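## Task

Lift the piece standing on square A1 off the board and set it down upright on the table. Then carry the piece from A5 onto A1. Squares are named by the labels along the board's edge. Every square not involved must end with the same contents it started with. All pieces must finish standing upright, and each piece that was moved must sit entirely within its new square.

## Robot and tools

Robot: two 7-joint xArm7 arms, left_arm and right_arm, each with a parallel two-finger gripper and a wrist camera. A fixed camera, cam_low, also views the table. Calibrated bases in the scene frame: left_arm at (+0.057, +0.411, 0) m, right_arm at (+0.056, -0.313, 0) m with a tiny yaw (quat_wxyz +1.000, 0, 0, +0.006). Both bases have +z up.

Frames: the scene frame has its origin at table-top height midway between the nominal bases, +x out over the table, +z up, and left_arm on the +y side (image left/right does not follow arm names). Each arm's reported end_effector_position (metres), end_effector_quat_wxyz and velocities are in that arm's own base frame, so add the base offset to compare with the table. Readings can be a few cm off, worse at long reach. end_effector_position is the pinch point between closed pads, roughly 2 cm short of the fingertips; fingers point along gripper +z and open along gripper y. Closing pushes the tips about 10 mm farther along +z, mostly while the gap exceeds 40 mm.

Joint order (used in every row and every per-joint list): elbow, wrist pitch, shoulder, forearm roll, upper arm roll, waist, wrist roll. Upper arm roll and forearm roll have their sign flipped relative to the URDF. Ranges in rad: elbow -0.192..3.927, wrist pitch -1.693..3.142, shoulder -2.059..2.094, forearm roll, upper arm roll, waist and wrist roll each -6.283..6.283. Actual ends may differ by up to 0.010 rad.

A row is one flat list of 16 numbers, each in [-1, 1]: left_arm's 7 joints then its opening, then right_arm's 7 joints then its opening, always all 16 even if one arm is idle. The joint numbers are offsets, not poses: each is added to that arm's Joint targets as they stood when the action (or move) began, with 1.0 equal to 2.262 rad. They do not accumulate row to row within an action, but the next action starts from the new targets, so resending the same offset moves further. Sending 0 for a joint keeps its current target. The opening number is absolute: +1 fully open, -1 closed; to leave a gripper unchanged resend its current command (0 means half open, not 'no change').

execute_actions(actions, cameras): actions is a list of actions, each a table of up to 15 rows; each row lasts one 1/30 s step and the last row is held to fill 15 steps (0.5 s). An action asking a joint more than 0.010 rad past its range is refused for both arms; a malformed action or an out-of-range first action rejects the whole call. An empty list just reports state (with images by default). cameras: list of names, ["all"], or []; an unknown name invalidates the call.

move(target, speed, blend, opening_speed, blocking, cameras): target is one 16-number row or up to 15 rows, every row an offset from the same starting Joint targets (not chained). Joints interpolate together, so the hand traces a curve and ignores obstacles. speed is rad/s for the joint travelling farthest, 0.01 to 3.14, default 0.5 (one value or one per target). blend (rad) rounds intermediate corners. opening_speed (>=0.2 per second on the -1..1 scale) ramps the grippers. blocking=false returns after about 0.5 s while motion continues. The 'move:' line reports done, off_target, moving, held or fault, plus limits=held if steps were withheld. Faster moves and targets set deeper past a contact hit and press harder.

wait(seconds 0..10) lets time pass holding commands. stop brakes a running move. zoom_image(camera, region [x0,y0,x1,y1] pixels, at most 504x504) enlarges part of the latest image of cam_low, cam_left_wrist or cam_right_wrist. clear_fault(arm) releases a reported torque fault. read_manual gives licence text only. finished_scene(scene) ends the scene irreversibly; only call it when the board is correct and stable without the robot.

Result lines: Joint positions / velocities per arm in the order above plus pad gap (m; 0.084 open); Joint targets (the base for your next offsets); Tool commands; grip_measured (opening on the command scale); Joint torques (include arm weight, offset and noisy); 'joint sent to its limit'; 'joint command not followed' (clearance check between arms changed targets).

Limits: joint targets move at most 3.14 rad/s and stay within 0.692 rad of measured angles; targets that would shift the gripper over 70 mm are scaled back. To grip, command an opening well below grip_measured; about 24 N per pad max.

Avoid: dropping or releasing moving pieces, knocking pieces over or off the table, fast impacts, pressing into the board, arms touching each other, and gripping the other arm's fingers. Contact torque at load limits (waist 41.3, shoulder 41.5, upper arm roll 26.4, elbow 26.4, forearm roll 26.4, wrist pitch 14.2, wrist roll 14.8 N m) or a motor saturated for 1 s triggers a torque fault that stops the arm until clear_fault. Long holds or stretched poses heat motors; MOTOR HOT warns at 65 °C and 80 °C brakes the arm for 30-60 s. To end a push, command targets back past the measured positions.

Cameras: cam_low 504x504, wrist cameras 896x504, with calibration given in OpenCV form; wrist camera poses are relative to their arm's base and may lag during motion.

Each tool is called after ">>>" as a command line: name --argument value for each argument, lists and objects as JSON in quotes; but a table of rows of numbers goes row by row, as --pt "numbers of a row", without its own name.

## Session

>>> execute_actions --actions '[]'

>>> zoom_image --camera "cam_low" --region '[130, 200, 430, 320]'

Scene clock: 0.00 s.
left_arm: end_effector_position=(+0.3726, -0.3797, +0.2955) grip_measured=+1.00 end_effector_quat_wxyz=(-0.035, +0.999, +0.024, +0.030) | right_arm: end_effector_position=(+0.1075, -0.4721, +0.1815) grip_measured=+1.00 end_effector_quat_wxyz=(-0.416, +0.111, +0.902, +0.011)
Joint names: [elbow, wrist pitch, shoulder, forearm roll, upper arm roll, waist, wrist roll]
Joint positions: left_arm=[1.55 1.371 0.194 -0.097 0.016 -0.821 -0.905 0.084] | right_arm=[1.529 1.679 0.502 0.679 -0.152 -1.152 2.548 0.084]
Joint velocities: within noise
Joint torques (N m): no reading
Joint targets: left_arm=[1.550 1.371 0.194 -0.097 0.016 -0.821 -0.905] | right_arm=[1.529 1.679 0.502 0.679 -0.152 -1.152 2.548]
Tool commands: left_gripper/opening=+1.0 right_gripper/opening=+1.0
camera_calibration:
cam_left_wrist: T_world_to_cam=[[0.0540687, -0.996318, -0.0665304, -0.347764], [-0.997137, -0.0503459, -0.0564157, 0.437143], [0.0528585, 0.0693903, -0.996188, 0.430969], [0, 0, 0, 1]] pos_world=[0.431915, -0.35438, 0.430851]
cam_right_wrist: T_world_to_cam=[[0.202047, 0.978284, -0.0462425, 0.480738], [0.625931, -0.165301, -0.762159, 0.0620603], [-0.753251, 0.125047, -0.645737, 0.387108], [0, 0, 0, 1]] pos_world=[0.155613, -0.508446, 0.3195]

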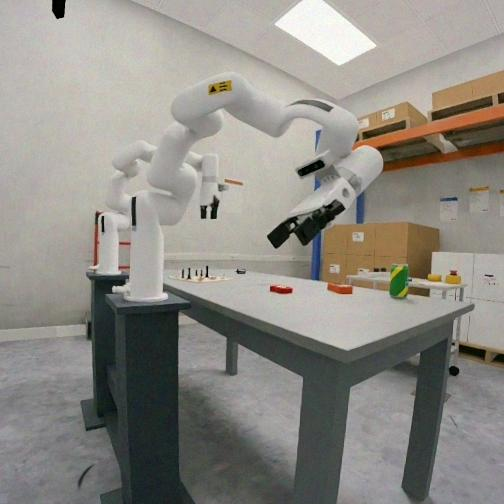

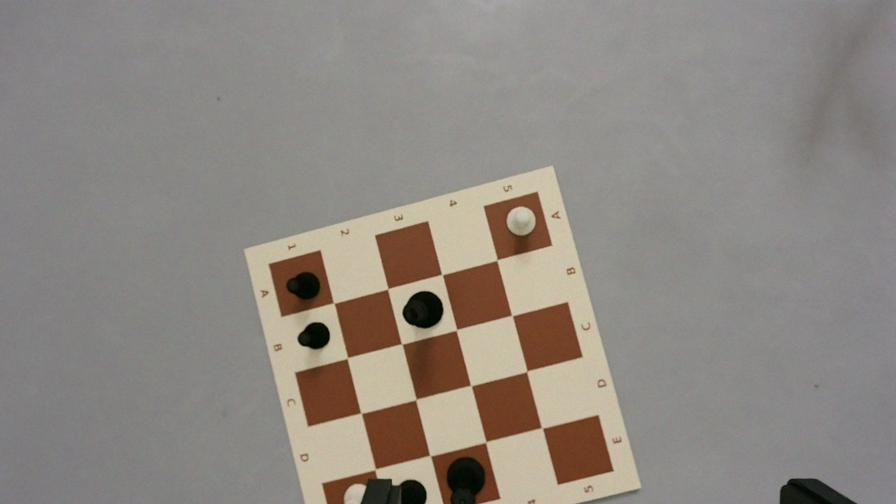

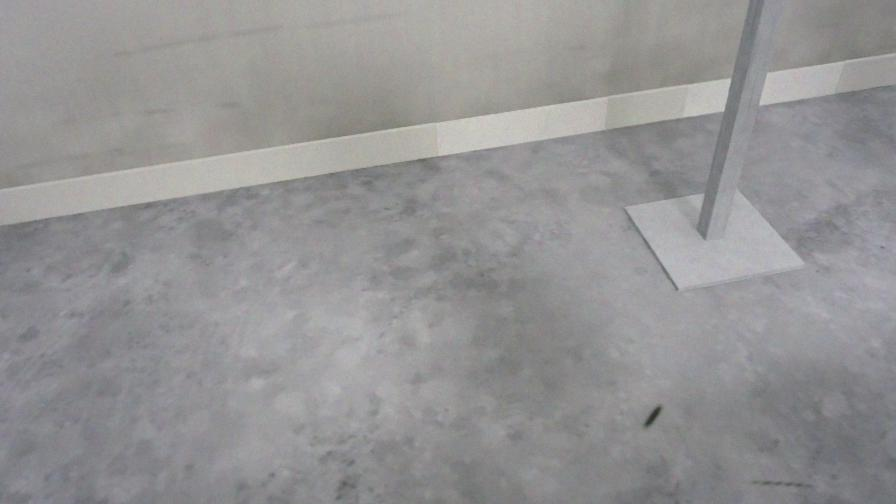

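Scaled by 1.680 from the camera's 504x504 image, which has a finer 720x720 frame.

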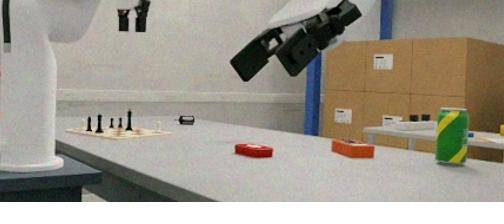

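>>> zoom_image --camera "cam_left_wrist" --region '[240, 220, 460, 380]'

>>> zoom_image --camera "cam_left_wrist" --region '[470, 160, 590, 280]'

>>> zoom_image --camera "cam_left_wrist" --region '[280, 400, 680, 504]'

Scaled by 2.291 from the camera's 896x504 image, which has a finer 1280x720 frame.

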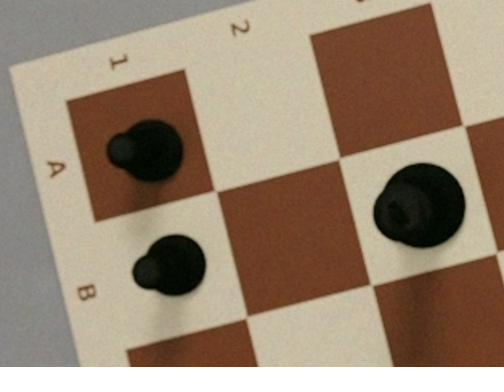

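Scaled by 4.200 from the camera's 896x504 image, which has a finer 1280x720 frame.

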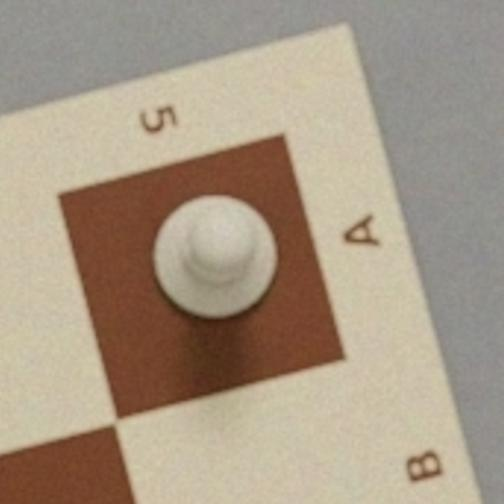

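Scaled by 1.260 from the camera's 896x504 image, which has a finer 1280x720 frame.

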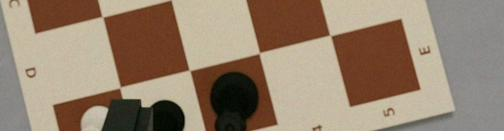

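>>> move --target '[-0.1899,-0.1428,-0.0537,0.0429,-0.0071,0.1447,0.0479,-0.1,0,0,0,0,0,0,0,1]' --speed 0.6 --cameras '["cam_left_wrist"]'

>>> zoom_image --camera "cam_left_wrist" --region '[400, 300, 700, 504]'

>>> move --target '[0,0,0,0,0,0,0.7,-0.1,0,0,0,0,0,0,0,1]' --speed 1.5

>>> move --target '[0,0,0,0,0,0,0.6889,-0.1,0,0,0,0,0,0,0,1]' --speed 1.5 --cameras '["cam_left_wrist"]'

>>> zoom_image --camera "cam_left_wrist" --region '[400, 300, 700, 504]'

Scene clock: 6.77 s.
left_arm: end_effector_position=(+0.4269, -0.2300, +0.2000) grip_measured=-0.11 end_effector_quat_wxyz=(+0.000, +0.989, +0.151, +0.000) | right_arm: end_effector_position=(+0.1075, -0.4721, +0.1815) grip_measured=+1.00 end_effector_quat_wxyz=(-0.416, +0.111, +0.902, +0.011)
Joint names: [elbow, wrist pitch, shoulder, forearm roll, upper arm roll, waist, wrist roll]
Joint positions: left_arm=[1.12 1.048 0.072 0 0 -0.494 -0.797 0.039] | right_arm=[1.529 1.679 0.502 0.679 -0.152 -1.152 2.548 0.084]
Joint torques (N m): left_arm=[20.28 -1.53 -26.99 0.23 -0.76 2.06 0.2] | right_arm=[11.65 0.21 -20.71 1.45 -0.84 0.27 0.22]
Joint targets: left_arm=[1.120 1.048 0.072 0.000 0.000 -0.494 -0.797] | right_arm=[1.529 1.679 0.502 0.679 -0.152 -1.152 2.548]
move: done
camera_calibration:
cam_left_wrist: T_world_to_cam=[[0.302068, -0.953284, 0.00229471, -0.317655], [-0.953272, -0.30205, 0.00612938, 0.40432], [-0.00514992, -0.00403898, -0.999979, 0.331239], [0, 0, 0, 1]] pos_world=[0.483087, -0.179352, 0.329483]
Images, in order (width x height): cam_left_wrist 896x504.

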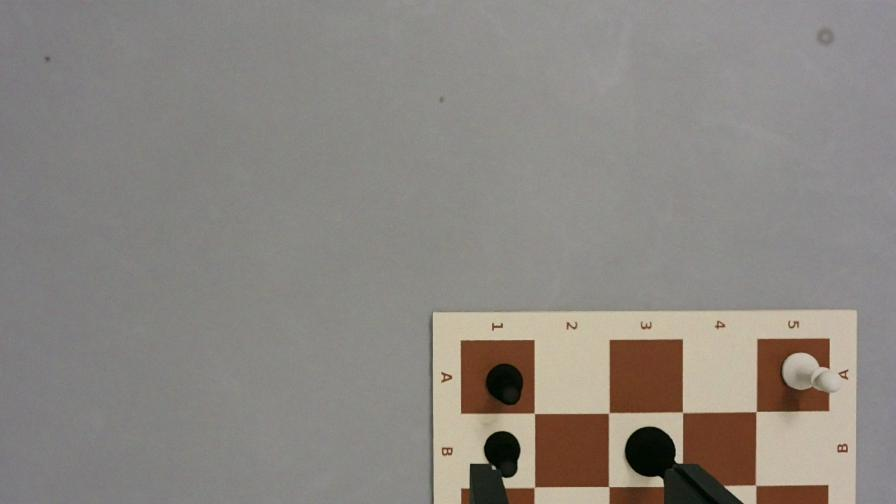

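Scaled by 1.680 from the camera's 896x504 image, which has a finer 1280x720 frame.

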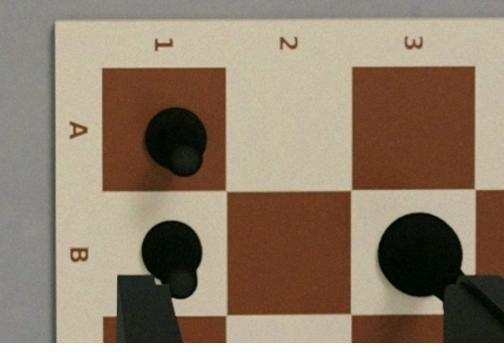

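Scene clock: 8.50 s.
left_arm: end_effector_position=(+0.4269, -0.2299, +0.2000) grip_measured=-0.11 end_effector_quat_wxyz=(+0.000, +0.802, -0.597, +0.000) | right_arm: end_effector_position=(+0.1075, -0.4721, +0.1815) grip_measured=+1.00 end_effector_quat_wxyz=(-0.416, +0.111, +0.902, +0.011)
Joint names: [elbow, wrist pitch, shoulder, forearm roll, upper arm roll, waist, wrist roll]
Joint positions: left_arm=[1.12 1.048 0.072 0 0 -0.494 0.787 0.039] | right_arm=[1.529 1.679 0.502 0.679 -0.152 -1.152 2.548 0.084]
Joint torques (N m): left_arm=[21 -1.19 -26.27 0.11 -0.48 1.73 0.28] | right_arm=[11.56 0.26 -20.79 1.5 -0.77 0.13 0.29]
Joint targets: left_arm=[1.120 1.048 0.072 0.000 0.000 -0.494 0.787] | right_arm=[1.529 1.679 0.502 0.679 -0.152 -1.152 2.548]
move: done
camera_calibration:
cam_left_wrist: T_world_to_cam=[[-0.956972, -0.290167, 0.00279923, 0.372285], [-0.290148, 0.956964, 0.00576333, 0.410821], [-0.0043511, 0.00470315, -0.999979, 0.332901], [0, 0, 0, 1]] pos_world=[0.476914, -0.286681, 0.329484]
cam_right_wrist: T_world_to_cam=[[0.202047, 0.978284, -0.0462425, 0.480738], [0.625931, -0.165301, -0.762159, 0.0620603], [-0.753251, 0.125047, -0.645737, 0.387108], [0, 0, 0, 1]] pos_world=[0.155613, -0.508446, 0.3195]

Scene clock: 10.23 s.
left_arm: end_effector_position=(+0.4269, -0.2299, +0.2000) grip_measured=-0.11 end_effector_quat_wxyz=(+0.000, -0.151, +0.989, +0.000) | right_arm: end_effector_position=(+0.1075, -0.4721, +0.1815) grip_measured=+1.00 end_effector_quat_wxyz=(-0.416, +0.111, +0.902, +0.011)
Joint names: [elbow, wrist pitch, shoulder, forearm roll, upper arm roll, waist, wrist roll]
Joint positions: left_arm=[1.12 1.048 0.072 0 0 -0.494 2.345 0.039] | right_arm=[1.529 1.679 0.502 0.679 -0.152 -1.152 2.548 0.084]
Joint torques (N m): left_arm=[21.17 -1.26 -25.63 -0.29 -0.28 1.55 0.43] | right_arm=[11.5 0.2 -20.83 1.46 -0.81 0.15 0.3]
Joint targets: left_arm=[1.120 1.048 0.072 0.000 0.000 -0.494 2.345] | right_arm=[1.529 1.679 0.502 0.679 -0.152 -1.152 2.548]
move: done
camera_calibration:
cam_left_wrist: T_world_to_cam=[[-0.302249, 0.953226, 0.00246988, 0.378689], [0.95322, 0.302233, 0.00524238, -0.270403], [0.00425069, 0.00393884, -0.999983, 0.329108], [0, 0, 0, 1]] pos_world=[0.370813, -0.280548, 0.329585]
Images, in order (width x height): cam_left_wrist 896x504.

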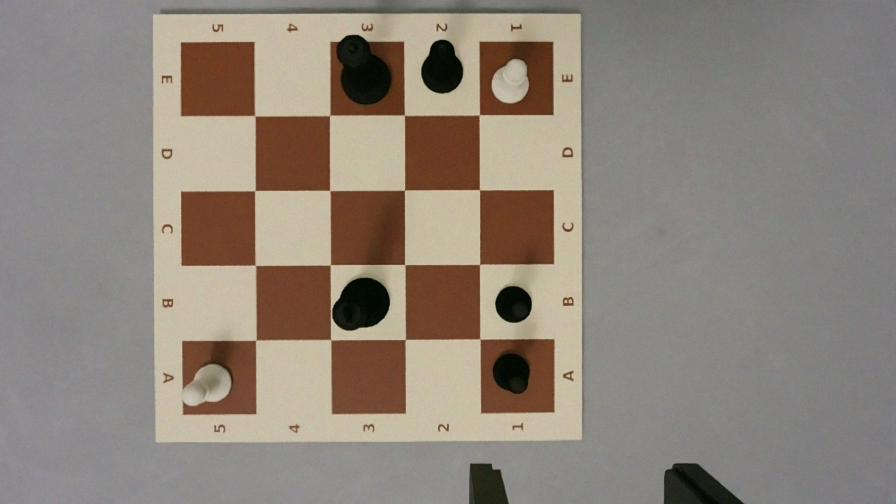

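Scaled by 1.680 from the camera's 896x504 image, which has a finer 1280x720 frame.

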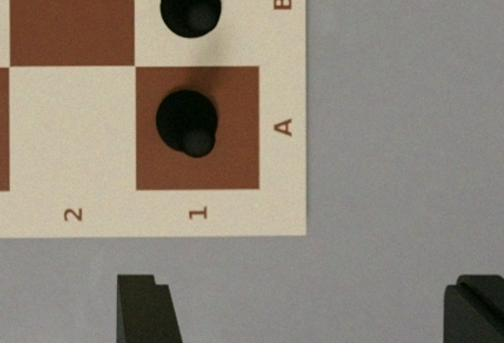

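>>> move --target '[-0.0570,-0.1098,0.0528,0,0,0.0002,0,-0.1,0,0,0,0,0,0,0,1]' --speed 0.4 --cameras '["cam_left_wrist"]'

>>> zoom_image --camera "cam_left_wrist" --region '[430, 304, 730, 504]'

Scene clock: 14.70 s.
left_arm: end_effector_position=(+0.4253, -0.2288, +0.1100) grip_measured=-0.11 end_effector_quat_wxyz=(+0.000, -0.151, +0.989, +0.000) | right_arm: end_effector_position=(+0.1075, -0.4721, +0.1815) grip_measured=+1.00 end_effector_quat_wxyz=(-0.416, +0.111, +0.902, +0.011)
Joint names: [elbow, wrist pitch, shoulder, forearm roll, upper arm roll, waist, wrist roll]
Joint positions: left_arm=[0.991 0.8 0.192 0 0 -0.493 2.345 0.039] | right_arm=[1.529 1.679 0.502 0.679 -0.152 -1.152 2.548 0.084]
Joint torques (N m): left_arm=[18.46 -1.44 -25.87 -0.1 -0.48 1.74 0.03] | right_arm=[11.58 0.18 -21.06 1.52 -0.8 0.38 0.29]
Joint targets: left_arm=[0.991 0.800 0.192 0.000 0.000 -0.493 2.345] | right_arm=[1.529 1.679 0.502 0.679 -0.152 -1.152 2.548]
move: done
camera_calibration:
cam_left_wrist: T_world_to_cam=[[-0.302761, 0.953063, 0.00243569, 0.377533], [0.953057, 0.302745, 0.00534078, -0.268557], [0.00435271, 0.00393833, -0.999983, 0.238974], [0, 0, 0, 1]] pos_world=[0.369212, -0.27945, 0.239485]
Images, in order (width x height): cam_left_wrist 896x504.

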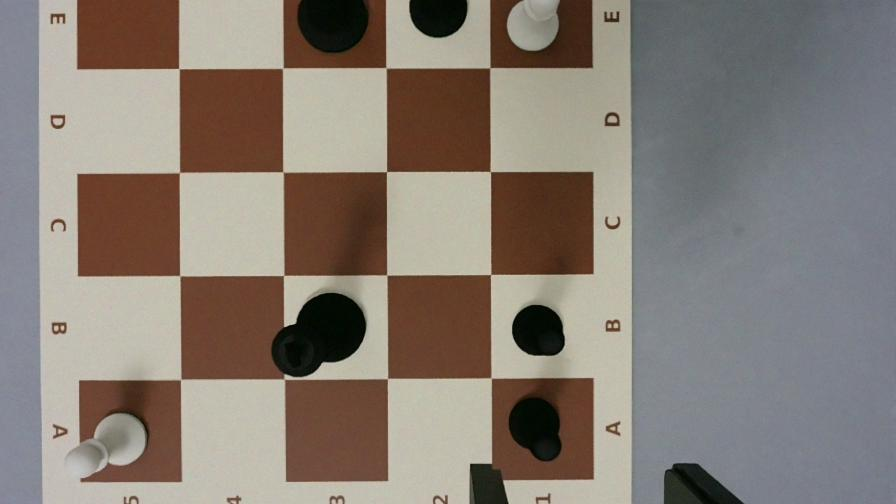

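Scaled by 1.680 from the camera's 896x504 image, which has a finer 1280x720 frame.

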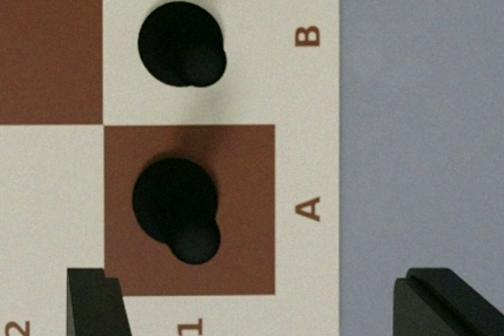

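>>> move --target '[-0.0185,-0.0710,0.0520,0,0,0.0007,0.0009,-0.1,0,0,0,0,0,0,0,1]' --speed 0.15 --cameras '["cam_left_wrist","cam_low"]'

>>> zoom_image --camera "cam_left_wrist" --region '[430, 304, 730, 504]'

>>> zoom_image --camera "cam_low" --region '[160, 240, 250, 300]'

Scene clock: 17.60 s.
left_arm: end_effector_position=(+0.4250, -0.2277, +0.0503) grip_measured=-0.11 end_effector_quat_wxyz=(+0.000, -0.151, +0.989, +0.000) | right_arm: end_effector_position=(+0.1075, -0.4721, +0.1815) grip_measured=+1.00 end_effector_quat_wxyz=(-0.416, +0.111, +0.902, +0.011)
Joint names: [elbow, wrist pitch, shoulder, forearm roll, upper arm roll, waist, wrist roll]
Joint positions: left_arm=[0.95 0.639 0.309 0 0 -0.492 2.347 0.039] | right_arm=[1.529 1.679 0.502 0.679 -0.152 -1.152 2.548 0.084]
Joint torques (N m): left_arm=[16.82 -1.5 -27.65 -0.13 -0.26 2.12 0.4] | right_arm=[11.68 0.14 -21.01 1.56 -0.85 0.38 0.3]
Joint targets: left_arm=[0.950 0.639 0.309 0.000 0.000 -0.492 2.347] | right_arm=[1.529 1.679 0.502 0.679 -0.152 -1.152 2.548]
move: done
camera_calibration:
cam_left_wrist: T_world_to_cam=[[-0.302365, 0.953191, 0.00169004, 0.376436], [0.953178, 0.30235, 0.00604506, -0.268503], [0.00525112, 0.00343872, -0.99998, 0.178799], [0, 0, 0, 1]] pos_world=[0.368813, -0.278249, 0.179782]
Images, in order (width x height): cam_low 504x504, cam_left_wrist 896x504.

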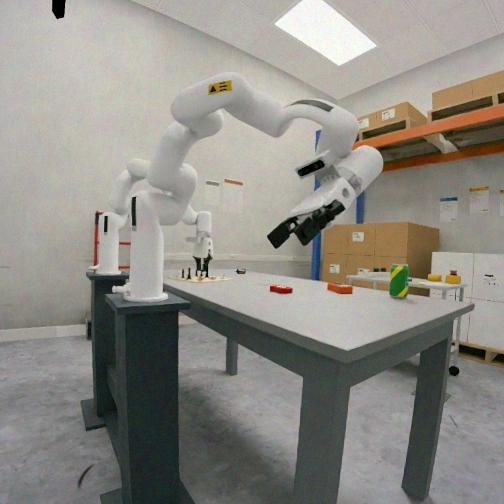

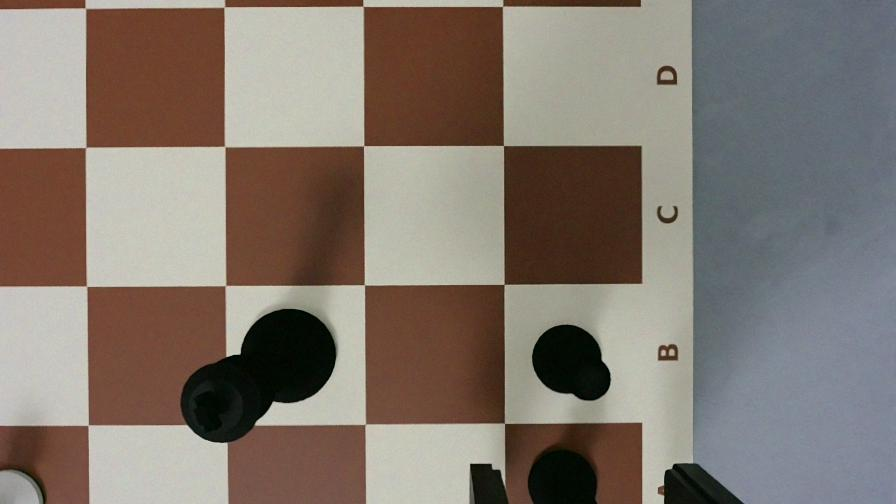

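Scaled by 1.680 from the camera's 896x504 image, which has a finer 1280x720 frame.

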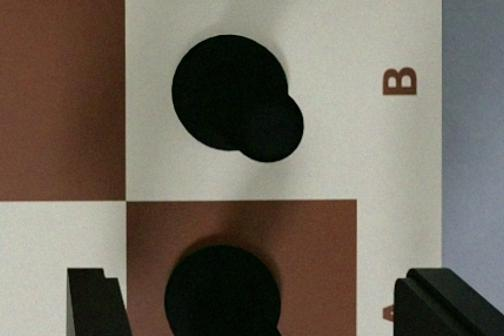

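Scaled by 5.600 from the camera's 504x504 image, which has a finer 720x720 frame.

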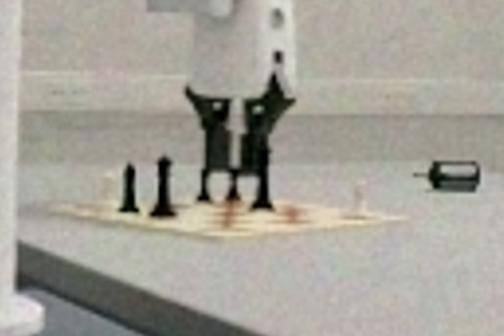

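>>> move --target '[-0.0042,-0.0208,0.0175,0,0,0.0012,0.0011,-0.1,0,0,0,0,0,0,0,1]' --speed 0.1 --cameras '["cam_left_wrist","cam_low"]'

>>> zoom_image --camera "cam_left_wrist" --region '[430, 304, 730, 504]'

>>> zoom_image --camera "cam_low" --region '[165, 240, 225, 290]'

Scene clock: 20.80 s.
left_arm: end_effector_position=(+0.4241, -0.2258, +0.0316) grip_measured=-0.11 end_effector_quat_wxyz=(-0.001, -0.151, +0.989, +0.000) | right_arm: end_effector_position=(+0.1075, -0.4721, +0.1815) grip_measured=+1.00 end_effector_quat_wxyz=(-0.416, +0.111, +0.902, +0.011)
Joint names: [elbow, wrist pitch, shoulder, forearm roll, upper arm roll, waist, wrist roll]
Joint positions: left_arm=[0.94 0.592 0.349 0 0 -0.489 2.349 0.039] | right_arm=[1.529 1.679 0.502 0.679 -0.152 -1.152 2.548 0.084]
Joint torques (N m): left_arm=[15.97 -1.42 -28.28 -0.09 -0.15 1.84 0.39] | right_arm=[11.62 0.25 -20.83 1.49 -0.85 0.46 0.31]
Joint targets: left_arm=[0.940 0.592 0.349 0.000 0.000 -0.489 2.349] | right_arm=[1.529 1.679 0.502 0.679 -0.152 -1.152 2.548]
move: done
camera_calibration:
cam_left_wrist: T_world_to_cam=[[-0.302553, 0.953127, 0.00318614, 0.374351], [0.953126, 0.302537, 0.004633, -0.267968], [0.00345192, 0.00443853, -0.999984, 0.161141], [0, 0, 0, 1]] pos_world=[0.368112, -0.276449, 0.161187]
Images, in order (width x height): cam_low 504x504, cam_left_wrist 896x504.

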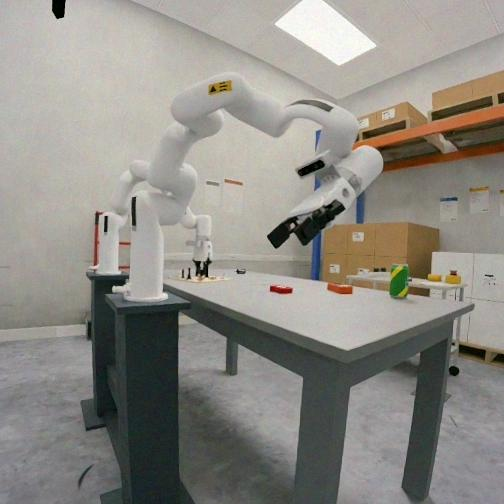

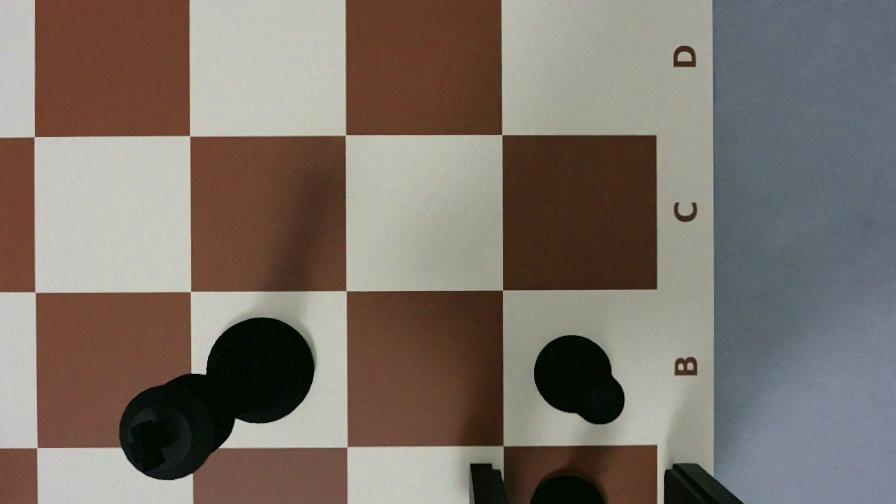

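Scaled by 1.680 from the camera's 896x504 image, which has a finer 1280x720 frame.

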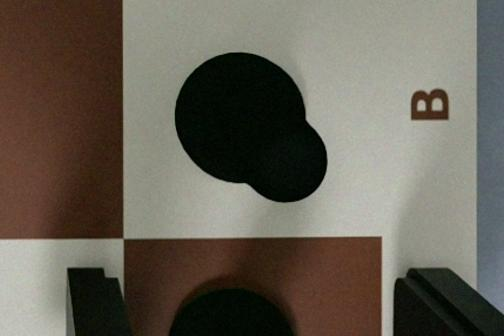

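Scaled by 8.400 from the camera's 504x504 image, which has a finer 720x720 frame.

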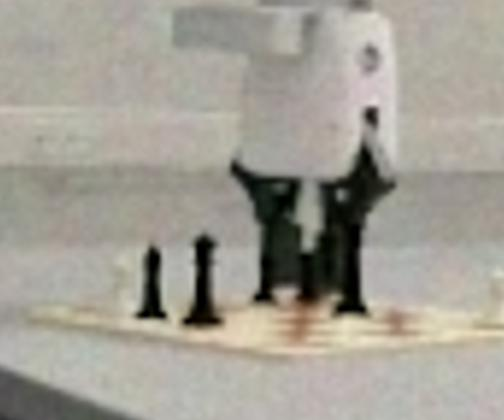

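>>> move --target '[0,0,0,0,0,0,0,-0.9,0,0,0,0,0,0,0,1]' --opening_speed 0.4

>>> move --pt "0.0080 0.0550 -0.0474 0 0 0 0 -0.9 0 0 0 0 0 0 0 1" --pt "-0.0870 0.0300 -0.1174 0 0 0.0621 0.0623 -0.9 0 0 0 0 0 0 0 1" --pt "-0.0964 -0.0392 -0.0576 0 0 0.0621 0.0623 -0.9 0 0 0 0 0 0 0 1" --speed '[0.15,0.3,0.12]' --cameras '["cam_left_wrist","cam_low"]'

>>> zoom_image --camera "cam_low" --region '[165, 240, 225, 290]'

Scene clock: 25.30 s.
left_arm: end_effector_position=(+0.4241, -0.2258, +0.0316) grip_measured=-0.76 end_effector_quat_wxyz=(-0.001, -0.151, +0.989, +0.000) | right_arm: end_effector_position=(+0.1075, -0.4721, +0.1815) grip_measured=+1.00 end_effector_quat_wxyz=(-0.416, +0.111, +0.902, +0.011)
Joint names: [elbow, wrist pitch, shoulder, forearm roll, upper arm roll, waist, wrist roll]
Joint positions: left_arm=[0.94 0.592 0.349 0 0 -0.489 2.349 0.011] | right_arm=[1.529 1.679 0.502 0.679 -0.152 -1.152 2.548 0.084]
Joint torques (N m): left_arm=[7.47 -0.05 -14.87 -0.02 -0.03 0.7 0.19] | right_arm=[11.54 0.24 -20.82 1.51 -0.77 0.46 0.26]
Joint targets: left_arm=[0.940 0.592 0.349 0.000 0.000 -0.489 2.349] | right_arm=[1.529 1.679 0.502 0.679 -0.152 -1.152 2.548]
move: done
camera_calibration:
cam_left_wrist: T_world_to_cam=[[-0.302552, 0.953128, 0.00303033, 0.374376], [0.953126, 0.302536, 0.00479337, -0.267994], [0.00365191, 0.00433853, -0.999984, 0.161039], [0, 0, 0, 1]] pos_world=[0.368112, -0.276449, 0.161187]
cam_right_wrist: T_world_to_cam=[[0.202047, 0.978284, -0.0462425, 0.480738], [0.625931, -0.165301, -0.762159, 0.0620603], [-0.753251, 0.125047, -0.645737, 0.387108], [0, 0, 0, 1]] pos_world=[0.155613, -0.508446, 0.3195]

Scene clock: 28.57 s.
left_arm: end_effector_position=(+0.3983, -0.1448, +0.0275) grip_measured=-0.76 end_effector_quat_wxyz=(+0.000, -0.151, +0.989, +0.000) | right_arm: end_effector_position=(+0.1075, -0.4721, +0.1815) grip_measured=+1.00 end_effector_quat_wxyz=(-0.416, +0.111, +0.902, +0.011)
Joint names: [elbow, wrist pitch, shoulder, forearm roll, upper arm roll, waist, wrist roll]
Joint positions: left_arm=[0.722 0.504 0.219 0 0 -0.349 2.49 0.01] | right_arm=[1.529 1.679 0.502 0.679 -0.152 -1.152 2.548 0.084]
Joint torques (N m): left_arm=[15.21 -1.43 -23.85 0.47 -0.58 1.89 -0.04] | right_arm=[11.56 0.18 -21.05 1.51 -0.82 0.45 0.31]
Joint targets: left_arm=[0.722 0.504 0.219 0.000 0.000 -0.349 2.490] | right_arm=[1.529 1.679 0.502 0.679 -0.152 -1.152 2.548]
move: done
camera_calibration:
cam_left_wrist: T_world_to_cam=[[-0.302158, 0.953255, 0.00244035, 0.289331], [0.953248, 0.302142, 0.00533715, -0.267998], [0.00435033, 0.00393893, -0.999983, 0.156263], [0, 0, 0, 1]] pos_world=[0.342213, -0.195448, 0.156985]
Images, in order (width x height): cam_low 504x504, cam_left_wrist 896x504.

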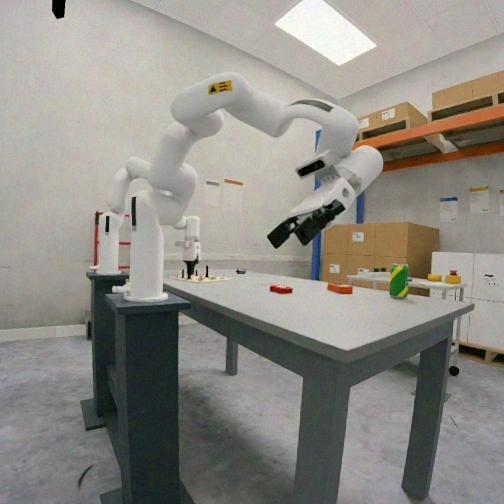

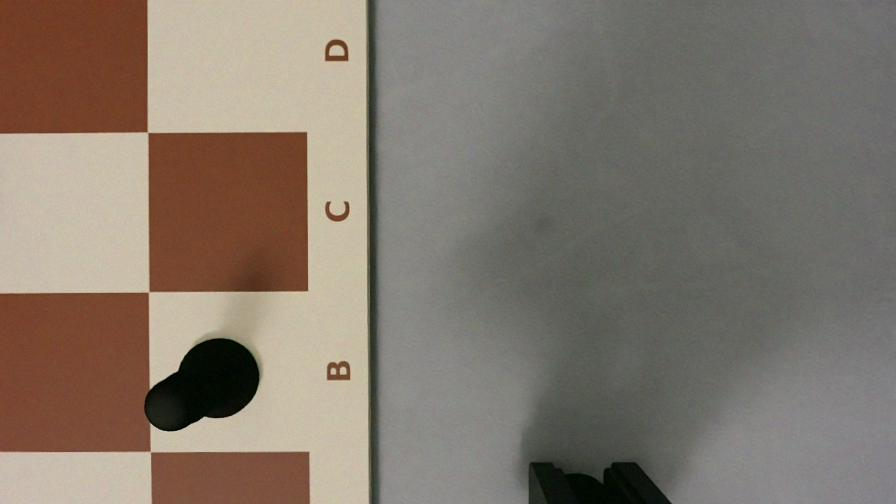

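Scaled by 8.400 from the camera's 504x504 image, which has a finer 720x720 frame.

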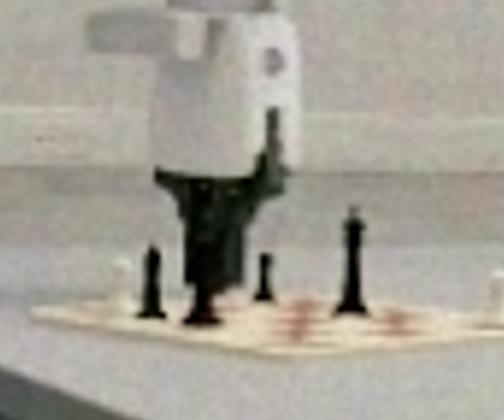

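>>> move --target '[-0.0001,-0.0013,0.0012,0,0,0,0,-0.9,0,0,0,0,0,0,0,1]' --speed 0.05

>>> move --target '[-0.0001,-0.0009,0.0009,0,0,0,0,-0.9,0,0,0,0,0,0,0,1]' --speed 0.05

Scene clock: 30.47 s.
left_arm: end_effector_position=(+0.3983, -0.1448, +0.0265) grip_measured=-0.76 end_effector_quat_wxyz=(+0.000, -0.151, +0.989, +0.000) | right_arm: end_effector_position=(+0.1075, -0.4721, +0.1815) grip_measured=+1.00 end_effector_quat_wxyz=(-0.416, +0.111, +0.902, +0.011)
Joint names: [elbow, wrist pitch, shoulder, forearm roll, upper arm roll, waist, wrist roll]
Joint positions: left_arm=[0.722 0.501 0.221 0 0 -0.349 2.49 0.01] | right_arm=[1.529 1.679 0.502 0.679 -0.152 -1.152 2.548 0.084]
Joint torques (N m): left_arm=[15.16 -1.5 -23.85 0.45 -0.23 1.72 0.07] | right_arm=[11.6 0.16 -20.89 1.56 -0.75 0.49 0.26]
Joint targets: left_arm=[0.722 0.501 0.221 0.000 0.000 -0.349 2.490] | right_arm=[1.529 1.679 0.502 0.679 -0.152 -1.152 2.548]
move: done
camera_calibration:
cam_left_wrist: T_world_to_cam=[[-0.302158, 0.953255, 0.00247057, 0.289329], [0.953248, 0.302143, 0.00524183, -0.267978], [0.00425034, 0.00393893, -0.999983, 0.155298], [0, 0, 0, 1]] pos_world=[0.342213, -0.195448, 0.155985]
cam_right_wrist: T_world_to_cam=[[0.202047, 0.978284, -0.0462425, 0.480738], [0.625931, -0.165301, -0.762159, 0.0620603], [-0.753251, 0.125047, -0.645737, 0.387108], [0, 0, 0, 1]] pos_world=[0.155613, -0.508446, 0.3195]

Scene clock: 31.17 s.
left_arm: end_effector_position=(+0.3982, -0.1448, +0.0258) grip_measured=-0.76 end_effector_quat_wxyz=(+0.000, -0.151, +0.989, +0.000) | right_arm: end_effector_position=(+0.1075, -0.4721, +0.1815) grip_measured=+1.00 end_effector_quat_wxyz=(-0.416, +0.111, +0.902, +0.011)
Joint names: [elbow, wrist pitch, shoulder, forearm roll, upper arm roll, waist, wrist roll]
Joint positions: left_arm=[0.722 0.499 0.223 0 0 -0.349 2.49 0.011] | right_arm=[1.529 1.679 0.502 0.679 -0.152 -1.152 2.548 0.084]
Joint torques (N m): left_arm=[10.47 -1.76 -12 0.26 -0.03 1.59 -0.14] | right_arm=[11.52 0.17 -20.86 1.48 -0.83 0.6 0.29]
Joint targets: left_arm=[0.722 0.499 0.223 0.000 0.000 -0.349 2.490] | right_arm=[1.529 1.679 0.502 0.679 -0.152 -1.152 2.548]
move: done
camera_calibration:
cam_left_wrist: T_world_to_cam=[[-0.302158, 0.953255, 0.00247057, 0.2893], [0.953248, 0.302143, 0.00524183, -0.267879], [0.00425034, 0.00393893, -0.999983, 0.154598], [0, 0, 0, 1]] pos_world=[0.342113, -0.195448, 0.155285]
cam_right_wrist: T_world_to_cam=[[0.202047, 0.978284, -0.0462425, 0.480738], [0.625931, -0.165301, -0.762159, 0.0620603], [-0.753251, 0.125047, -0.645737, 0.387108], [0, 0, 0, 1]] pos_world=[0.155613, -0.508446, 0.3195]

>>> move --target '[0,0.0006,-0.0006,0,0,0,0,-0.9,0,0,0,0,0,0,0,1]' --speed 0.05

>>> move --target '[0,0,0,0,0,0,0,-0.1,0,0,0,0,0,0,0,1]' --opening_speed 0.5

>>> move --pt "0.0300 0.1375 -0.1075 0 0 0 0 -0.1 0 0 0 0 0 0 0 1" --pt "0.3657 0.2308 0.1349 0 0 -0.1372 -0.1374 -0.1 0 0 0 0 0 0 0 1" --speed '[0.2,0.5]' --cameras '["cam_left_wrist","cam_low"]'

>>> zoom_image --camera "cam_left_wrist" --region '[430, 304, 730, 504]'

>>> zoom_image --camera "cam_low" --region '[165, 240, 235, 290]'

Scene clock: 33.67 s.
left_arm: end_effector_position=(+0.3981, -0.1448, +0.0261) grip_measured=-0.76 end_effector_quat_wxyz=(+0.000, -0.151, +0.989, +0.000) | right_arm: end_effector_position=(+0.1075, -0.4721, +0.1815) grip_measured=+1.00 end_effector_quat_wxyz=(-0.416, +0.111, +0.902, +0.011)
Joint names: [elbow, wrist pitch, shoulder, forearm roll, upper arm roll, waist, wrist roll]
Joint positions: left_arm=[0.722 0.5 0.222 0 0 -0.349 2.49 0.01] | right_arm=[1.529 1.679 0.502 0.679 -0.152 -1.152 2.548 0.084]
Joint torques (N m): left_arm=[11.95 -0.68 -21.1 0.16 0.56 0.47 -0.13] | right_arm=[11.58 0.23 -20.87 1.61 -0.87 0.54 0.27]
Joint targets: left_arm=[0.722 0.500 0.222 0.000 0.000 -0.349 2.490] | right_arm=[1.529 1.679 0.502 0.679 -0.152 -1.152 2.548]
move: done
camera_calibration:
cam_left_wrist: T_world_to_cam=[[-0.302159, 0.953254, 0.00265654, 0.289175], [0.953249, 0.302144, 0.00498609, -0.267872], [0.00395035, 0.00403893, -0.999984, 0.155121], [0, 0, 0, 1]] pos_world=[0.342113, -0.195348, 0.155686]
cam_right_wrist: T_world_to_cam=[[0.202047, 0.978284, -0.0462425, 0.480738], [0.625931, -0.165301, -0.762159, 0.0620603], [-0.753251, 0.125047, -0.645737, 0.387108], [0, 0, 0, 1]] pos_world=[0.155613, -0.508446, 0.3195]

Scene clock: 35.50 s.
left_arm: end_effector_position=(+0.3982, -0.1448, +0.0262) grip_measured=-0.11 end_effector_quat_wxyz=(+0.000, -0.151, +0.989, +0.000) | right_arm: end_effector_position=(+0.1075, -0.4721, +0.1815) grip_measured=+1.00 end_effector_quat_wxyz=(-0.416, +0.111, +0.902, +0.011)
Joint names: [elbow, wrist pitch, shoulder, forearm roll, upper arm roll, waist, wrist roll]
Joint positions: left_arm=[0.722 0.5 0.222 0 0 -0.349 2.49 0.039] | right_arm=[1.529 1.679 0.502 0.679 -0.152 -1.152 2.548 0.084]
Joint torques (N m): left_arm=[15.69 -1.32 -26.03 0.15 -0.41 -0.37 -0.02] | right_arm=[11.52 0.21 -20.88 1.56 -0.85 0.66 0.23]
Joint targets: left_arm=[0.722 0.500 0.222 0.000 0.000 -0.349 2.490] | right_arm=[1.529 1.679 0.502 0.679 -0.152 -1.152 2.548]
move: done
camera_calibration:
cam_left_wrist: T_world_to_cam=[[-0.302158, 0.953254, 0.00262632, 0.289179], [0.953249, 0.302143, 0.0050814, -0.267887], [0.00405034, 0.00403893, -0.999984, 0.155086], [0, 0, 0, 1]] pos_world=[0.342113, -0.195348, 0.155686]
cam_right_wrist: T_world_to_cam=[[0.202047, 0.978284, -0.0462425, 0.480738], [0.625931, -0.165301, -0.762159, 0.0620603], [-0.753251, 0.125047, -0.645737, 0.387108], [0, 0, 0, 1]] pos_world=[0.155613, -0.508446, 0.3195]

Scene clock: 39.10 s.
left_arm: end_effector_position=(+0.4753, -0.3682, +0.1296) grip_measured=-0.11 end_effector_quat_wxyz=(+0.000, -0.151, +0.989, +0.000) | right_arm: end_effector_position=(+0.1075, -0.4721, +0.1815) grip_measured=+1.00 end_effector_quat_wxyz=(-0.416, +0.111, +0.902, +0.011)
Joint names: [elbow, wrist pitch, shoulder, forearm roll, upper arm roll, waist, wrist roll]
Joint positions: left_arm=[1.549 1.022 0.527 0 0 -0.659 2.179 0.039] | right_arm=[1.529 1.679 0.502 0.679 -0.152 -1.152 2.548 0.084]
Joint torques (N m): left_arm=[21.32 -1.23 -35.81 0.24 -0.03 -1.73 -0.17] | right_arm=[11.58 0.19 -20.9 1.54 -0.88 0.83 0.23]
Joint targets: left_arm=[1.549 1.022 0.527 0.000 0.000 -0.659 2.179] | right_arm=[1.529 1.679 0.502 0.679 -0.152 -1.152 2.548]
move: done
camera_calibration:
cam_left_wrist: T_world_to_cam=[[-0.302552, 0.953129, 0.00271869, 0.525376], [0.953124, 0.302536, 0.0051141, -0.274265], [0.00405189, 0.00413853, -0.999983, 0.259116], [0, 0, 0, 1]] pos_world=[0.419312, -0.418849, 0.259086]
Images, in order (width x height): cam_low 504x504, cam_left_wrist 896x504.

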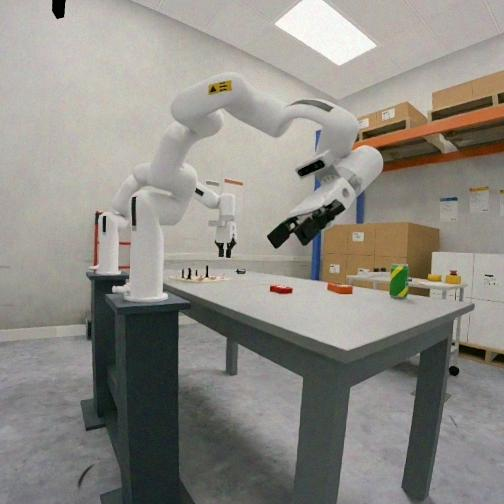

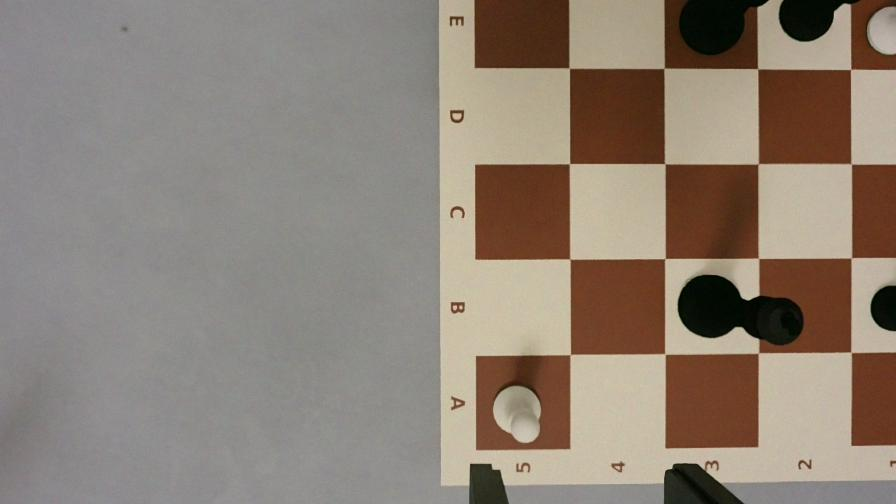

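Scaled by 1.680 from the camera's 896x504 image, which has a finer 1280x720 frame.

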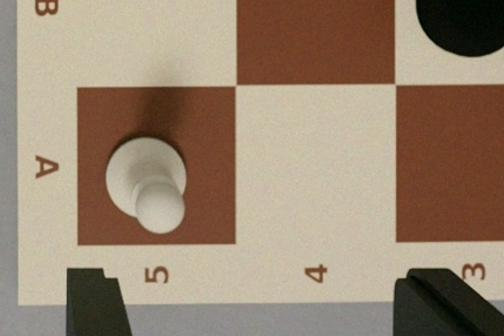

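Scaled by 7.200 from the camera's 504x504 image, which has a finer 720x720 frame.

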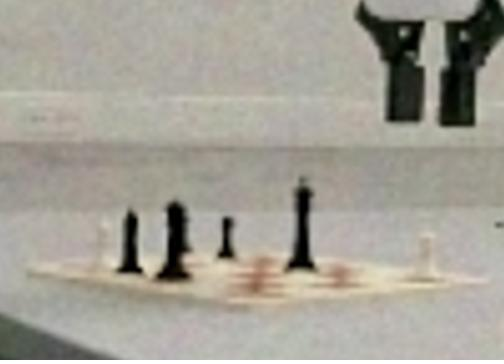

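>>> move --pt "-0.0226 -0.0631 0.0405 0 0 -0.0004 -0.0001 -0.1 0 0 0 0 0 0 0 1" --pt "-0.0274 -0.0912 0.0638 0 0 -0.0004 -0.0001 -0.1 0 0 0 0 0 0 0 1" --speed '[0.15,0.1]' --cameras '["cam_left_wrist","cam_low"]'

>>> zoom_image --camera "cam_left_wrist" --region '[430, 304, 730, 504]'

>>> zoom_image --camera "cam_low" --region '[165, 240, 245, 290]'

Scene clock: 43.07 s.
left_arm: end_effector_position=(+0.4753, -0.3689, +0.0338) grip_measured=-0.11 end_effector_quat_wxyz=(+0.000, -0.151, +0.989, +0.000) | right_arm: end_effector_position=(+0.1075, -0.4721, +0.1815) grip_measured=+1.00 end_effector_quat_wxyz=(-0.416, +0.111, +0.902, +0.011)
Joint names: [elbow, wrist pitch, shoulder, forearm roll, upper arm roll, waist, wrist roll]
Joint positions: left_arm=[1.487 0.816 0.672 0 0 -0.66 2.179 0.039] | right_arm=[1.529 1.679 0.502 0.679 -0.152 -1.152 2.548 0.084]
Joint torques (N m): left_arm=[18.78 -1.6 -37.18 0.29 0.72 -1.44 -0.02] | right_arm=[11.53 0.26 -20.93 1.52 -0.78 0.71 0.29]
Joint targets: left_arm=[1.487 0.816 0.672 0.000 0.000 -0.660 2.179] | right_arm=[1.529 1.679 0.502 0.679 -0.152 -1.152 2.548]
move: done
camera_calibration:
cam_left_wrist: T_world_to_cam=[[-0.301858, 0.953349, 0.0027239, 0.526073], [0.953344, 0.301842, 0.00510972, -0.273852], [0.00404916, 0.00413922, -0.999983, 0.163322], [0, 0, 0, 1]] pos_world=[0.419213, -0.419547, 0.163286]
Images, in order (width x height): cam_low 504x504, cam_left_wrist 896x504.

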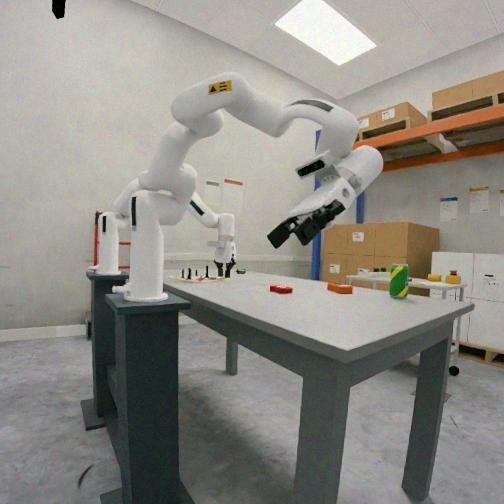

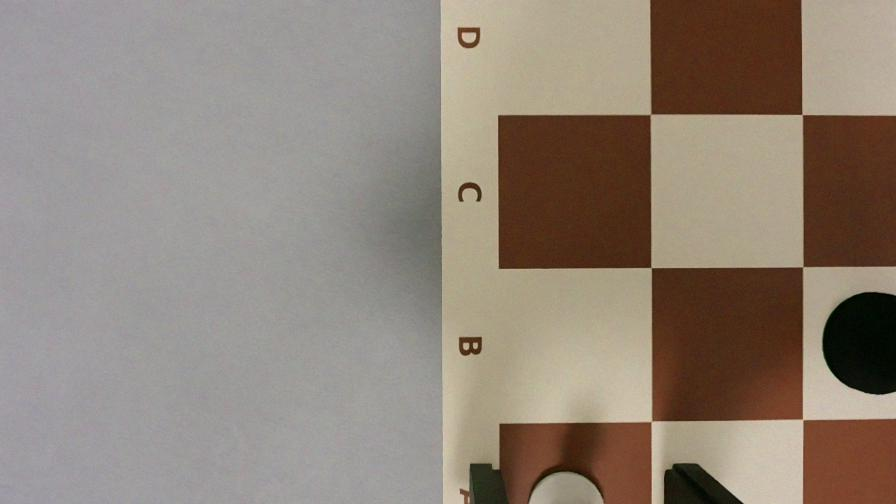

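Scaled by 1.680 from the camera's 896x504 image, which has a finer 1280x720 frame.

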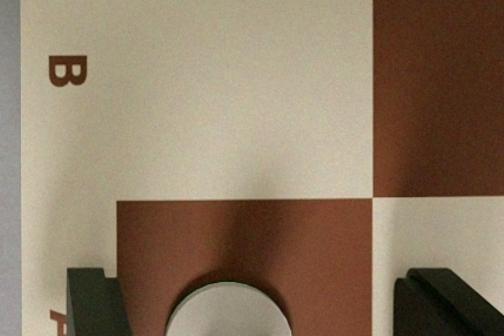

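Scaled by 6.300 from the camera's 504x504 image, which has a finer 720x720 frame.

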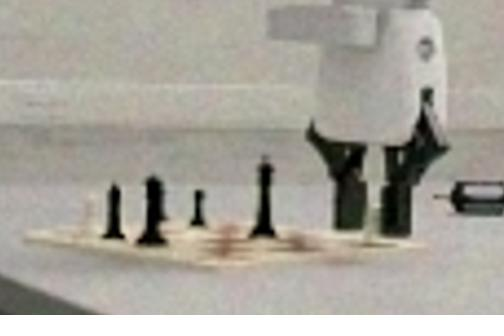

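>>> move --target '[0,0,0,0,0,0,0,-0.9,0,0,0,0,0,0,0,1]' --opening_speed 0.4

>>> move --pt "0.0274 0.0911 -0.0639 0 0 0 0 -0.9 0 0 0 0 0 0 0 1" --pt "-0.2156 0.0155 -0.2313 0 0 0.0792 0.0790 -0.9 0 0 0 0 0 0 0 1" --pt "-0.2395 -0.0676 -0.1721 0 0 0.0792 0.0790 -0.9 0 0 0 0 0 0 0 1" --speed '[0.2,0.3,0.2]' --cameras '["cam_left_wrist","cam_low"]'

>>> zoom_image --camera "cam_low" --region '[165, 240, 235, 290]'

Scene clock: 48.40 s.
left_arm: end_effector_position=(+0.4753, -0.3689, +0.0337) grip_measured=-0.77 end_effector_quat_wxyz=(+0.000, -0.151, +0.989, +0.000) | right_arm: end_effector_position=(+0.1075, -0.4721, +0.1815) grip_measured=+1.00 end_effector_quat_wxyz=(-0.416, +0.111, +0.902, +0.011)
Joint names: [elbow, wrist pitch, shoulder, forearm roll, upper arm roll, waist, wrist roll]
Joint positions: left_arm=[1.487 0.816 0.672 0 0 -0.66 2.179 0.01] | right_arm=[1.529 1.679 0.502 0.679 -0.152 -1.152 2.548 0.084]
Joint torques (N m): left_arm=[18.73 -1.26 -38.09 0.26 0.26 -0.64 -0.02] | right_arm=[11.68 0.26 -20.91 1.59 -0.74 0.69 0.27]
Joint targets: left_arm=[1.487 0.816 0.672 0.000 0.000 -0.660 2.179] | right_arm=[1.529 1.679 0.502 0.679 -0.152 -1.152 2.548]
move: done
camera_calibration:
cam_left_wrist: T_world_to_cam=[[-0.301858, 0.953349, 0.0027239, 0.526073], [0.953344, 0.301842, 0.00510972, -0.273852], [0.00404916, 0.00413922, -0.999983, 0.163322], [0, 0, 0, 1]] pos_world=[0.419213, -0.419547, 0.163286]
cam_right_wrist: T_world_to_cam=[[0.202047, 0.978284, -0.0462425, 0.480738], [0.625931, -0.165301, -0.762159, 0.0620603], [-0.753251, 0.125047, -0.645737, 0.387108], [0, 0, 0, 1]] pos_world=[0.155613, -0.508446, 0.3195]

Scene clock: 52.70 s.
left_arm: end_effector_position=(+0.4254, -0.2219, +0.0600) grip_measured=-0.77 end_effector_quat_wxyz=(+0.000, -0.151, +0.989, +0.000) | right_arm: end_effector_position=(+0.1075, -0.4721, +0.1815) grip_measured=+1.00 end_effector_quat_wxyz=(-0.416, +0.111, +0.902, +0.011)
Joint names: [elbow, wrist pitch, shoulder, forearm roll, upper arm roll, waist, wrist roll]
Joint positions: left_arm=[0.945 0.663 0.282 0 0 -0.481 2.358 0.01] | right_arm=[1.529 1.679 0.502 0.679 -0.152 -1.152 2.548 0.084]
Joint torques (N m): left_arm=[17.28 -1.52 -27.37 0.16 0.07 1.83 0.19] | right_arm=[11.58 0.2 -20.93 1.71 -0.76 0.57 0.22]
Joint targets: left_arm=[0.945 0.663 0.282 0.000 0.000 -0.481 2.358] | right_arm=[1.529 1.679 0.502 0.679 -0.152 -1.152 2.548]
move: done
camera_calibration:
cam_left_wrist: T_world_to_cam=[[-0.302368, 0.953189, 0.00228294, 0.371026], [0.95318, 0.302352, 0.00549881, -0.270658], [0.00455115, 0.00383872, -0.999982, 0.188846], [0, 0, 0, 1]] pos_world=[0.369313, -0.272548, 0.189484]
Images, in order (width x height): cam_low 504x504, cam_left_wrist 896x504.

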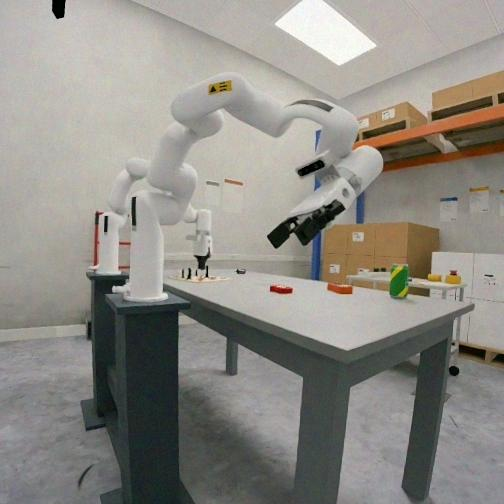

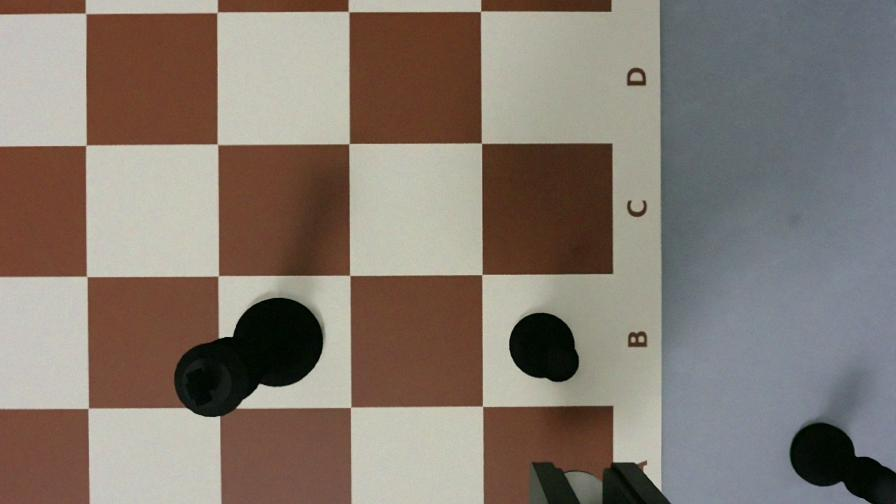

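Scaled by 7.200 from the camera's 504x504 image, which has a finer 720x720 frame.

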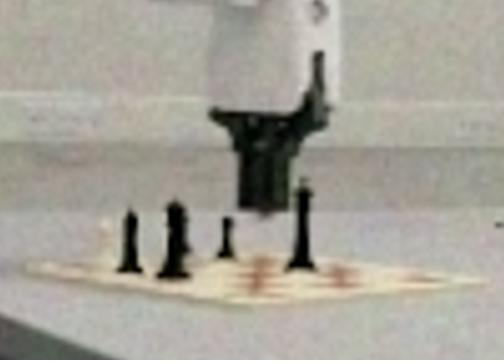

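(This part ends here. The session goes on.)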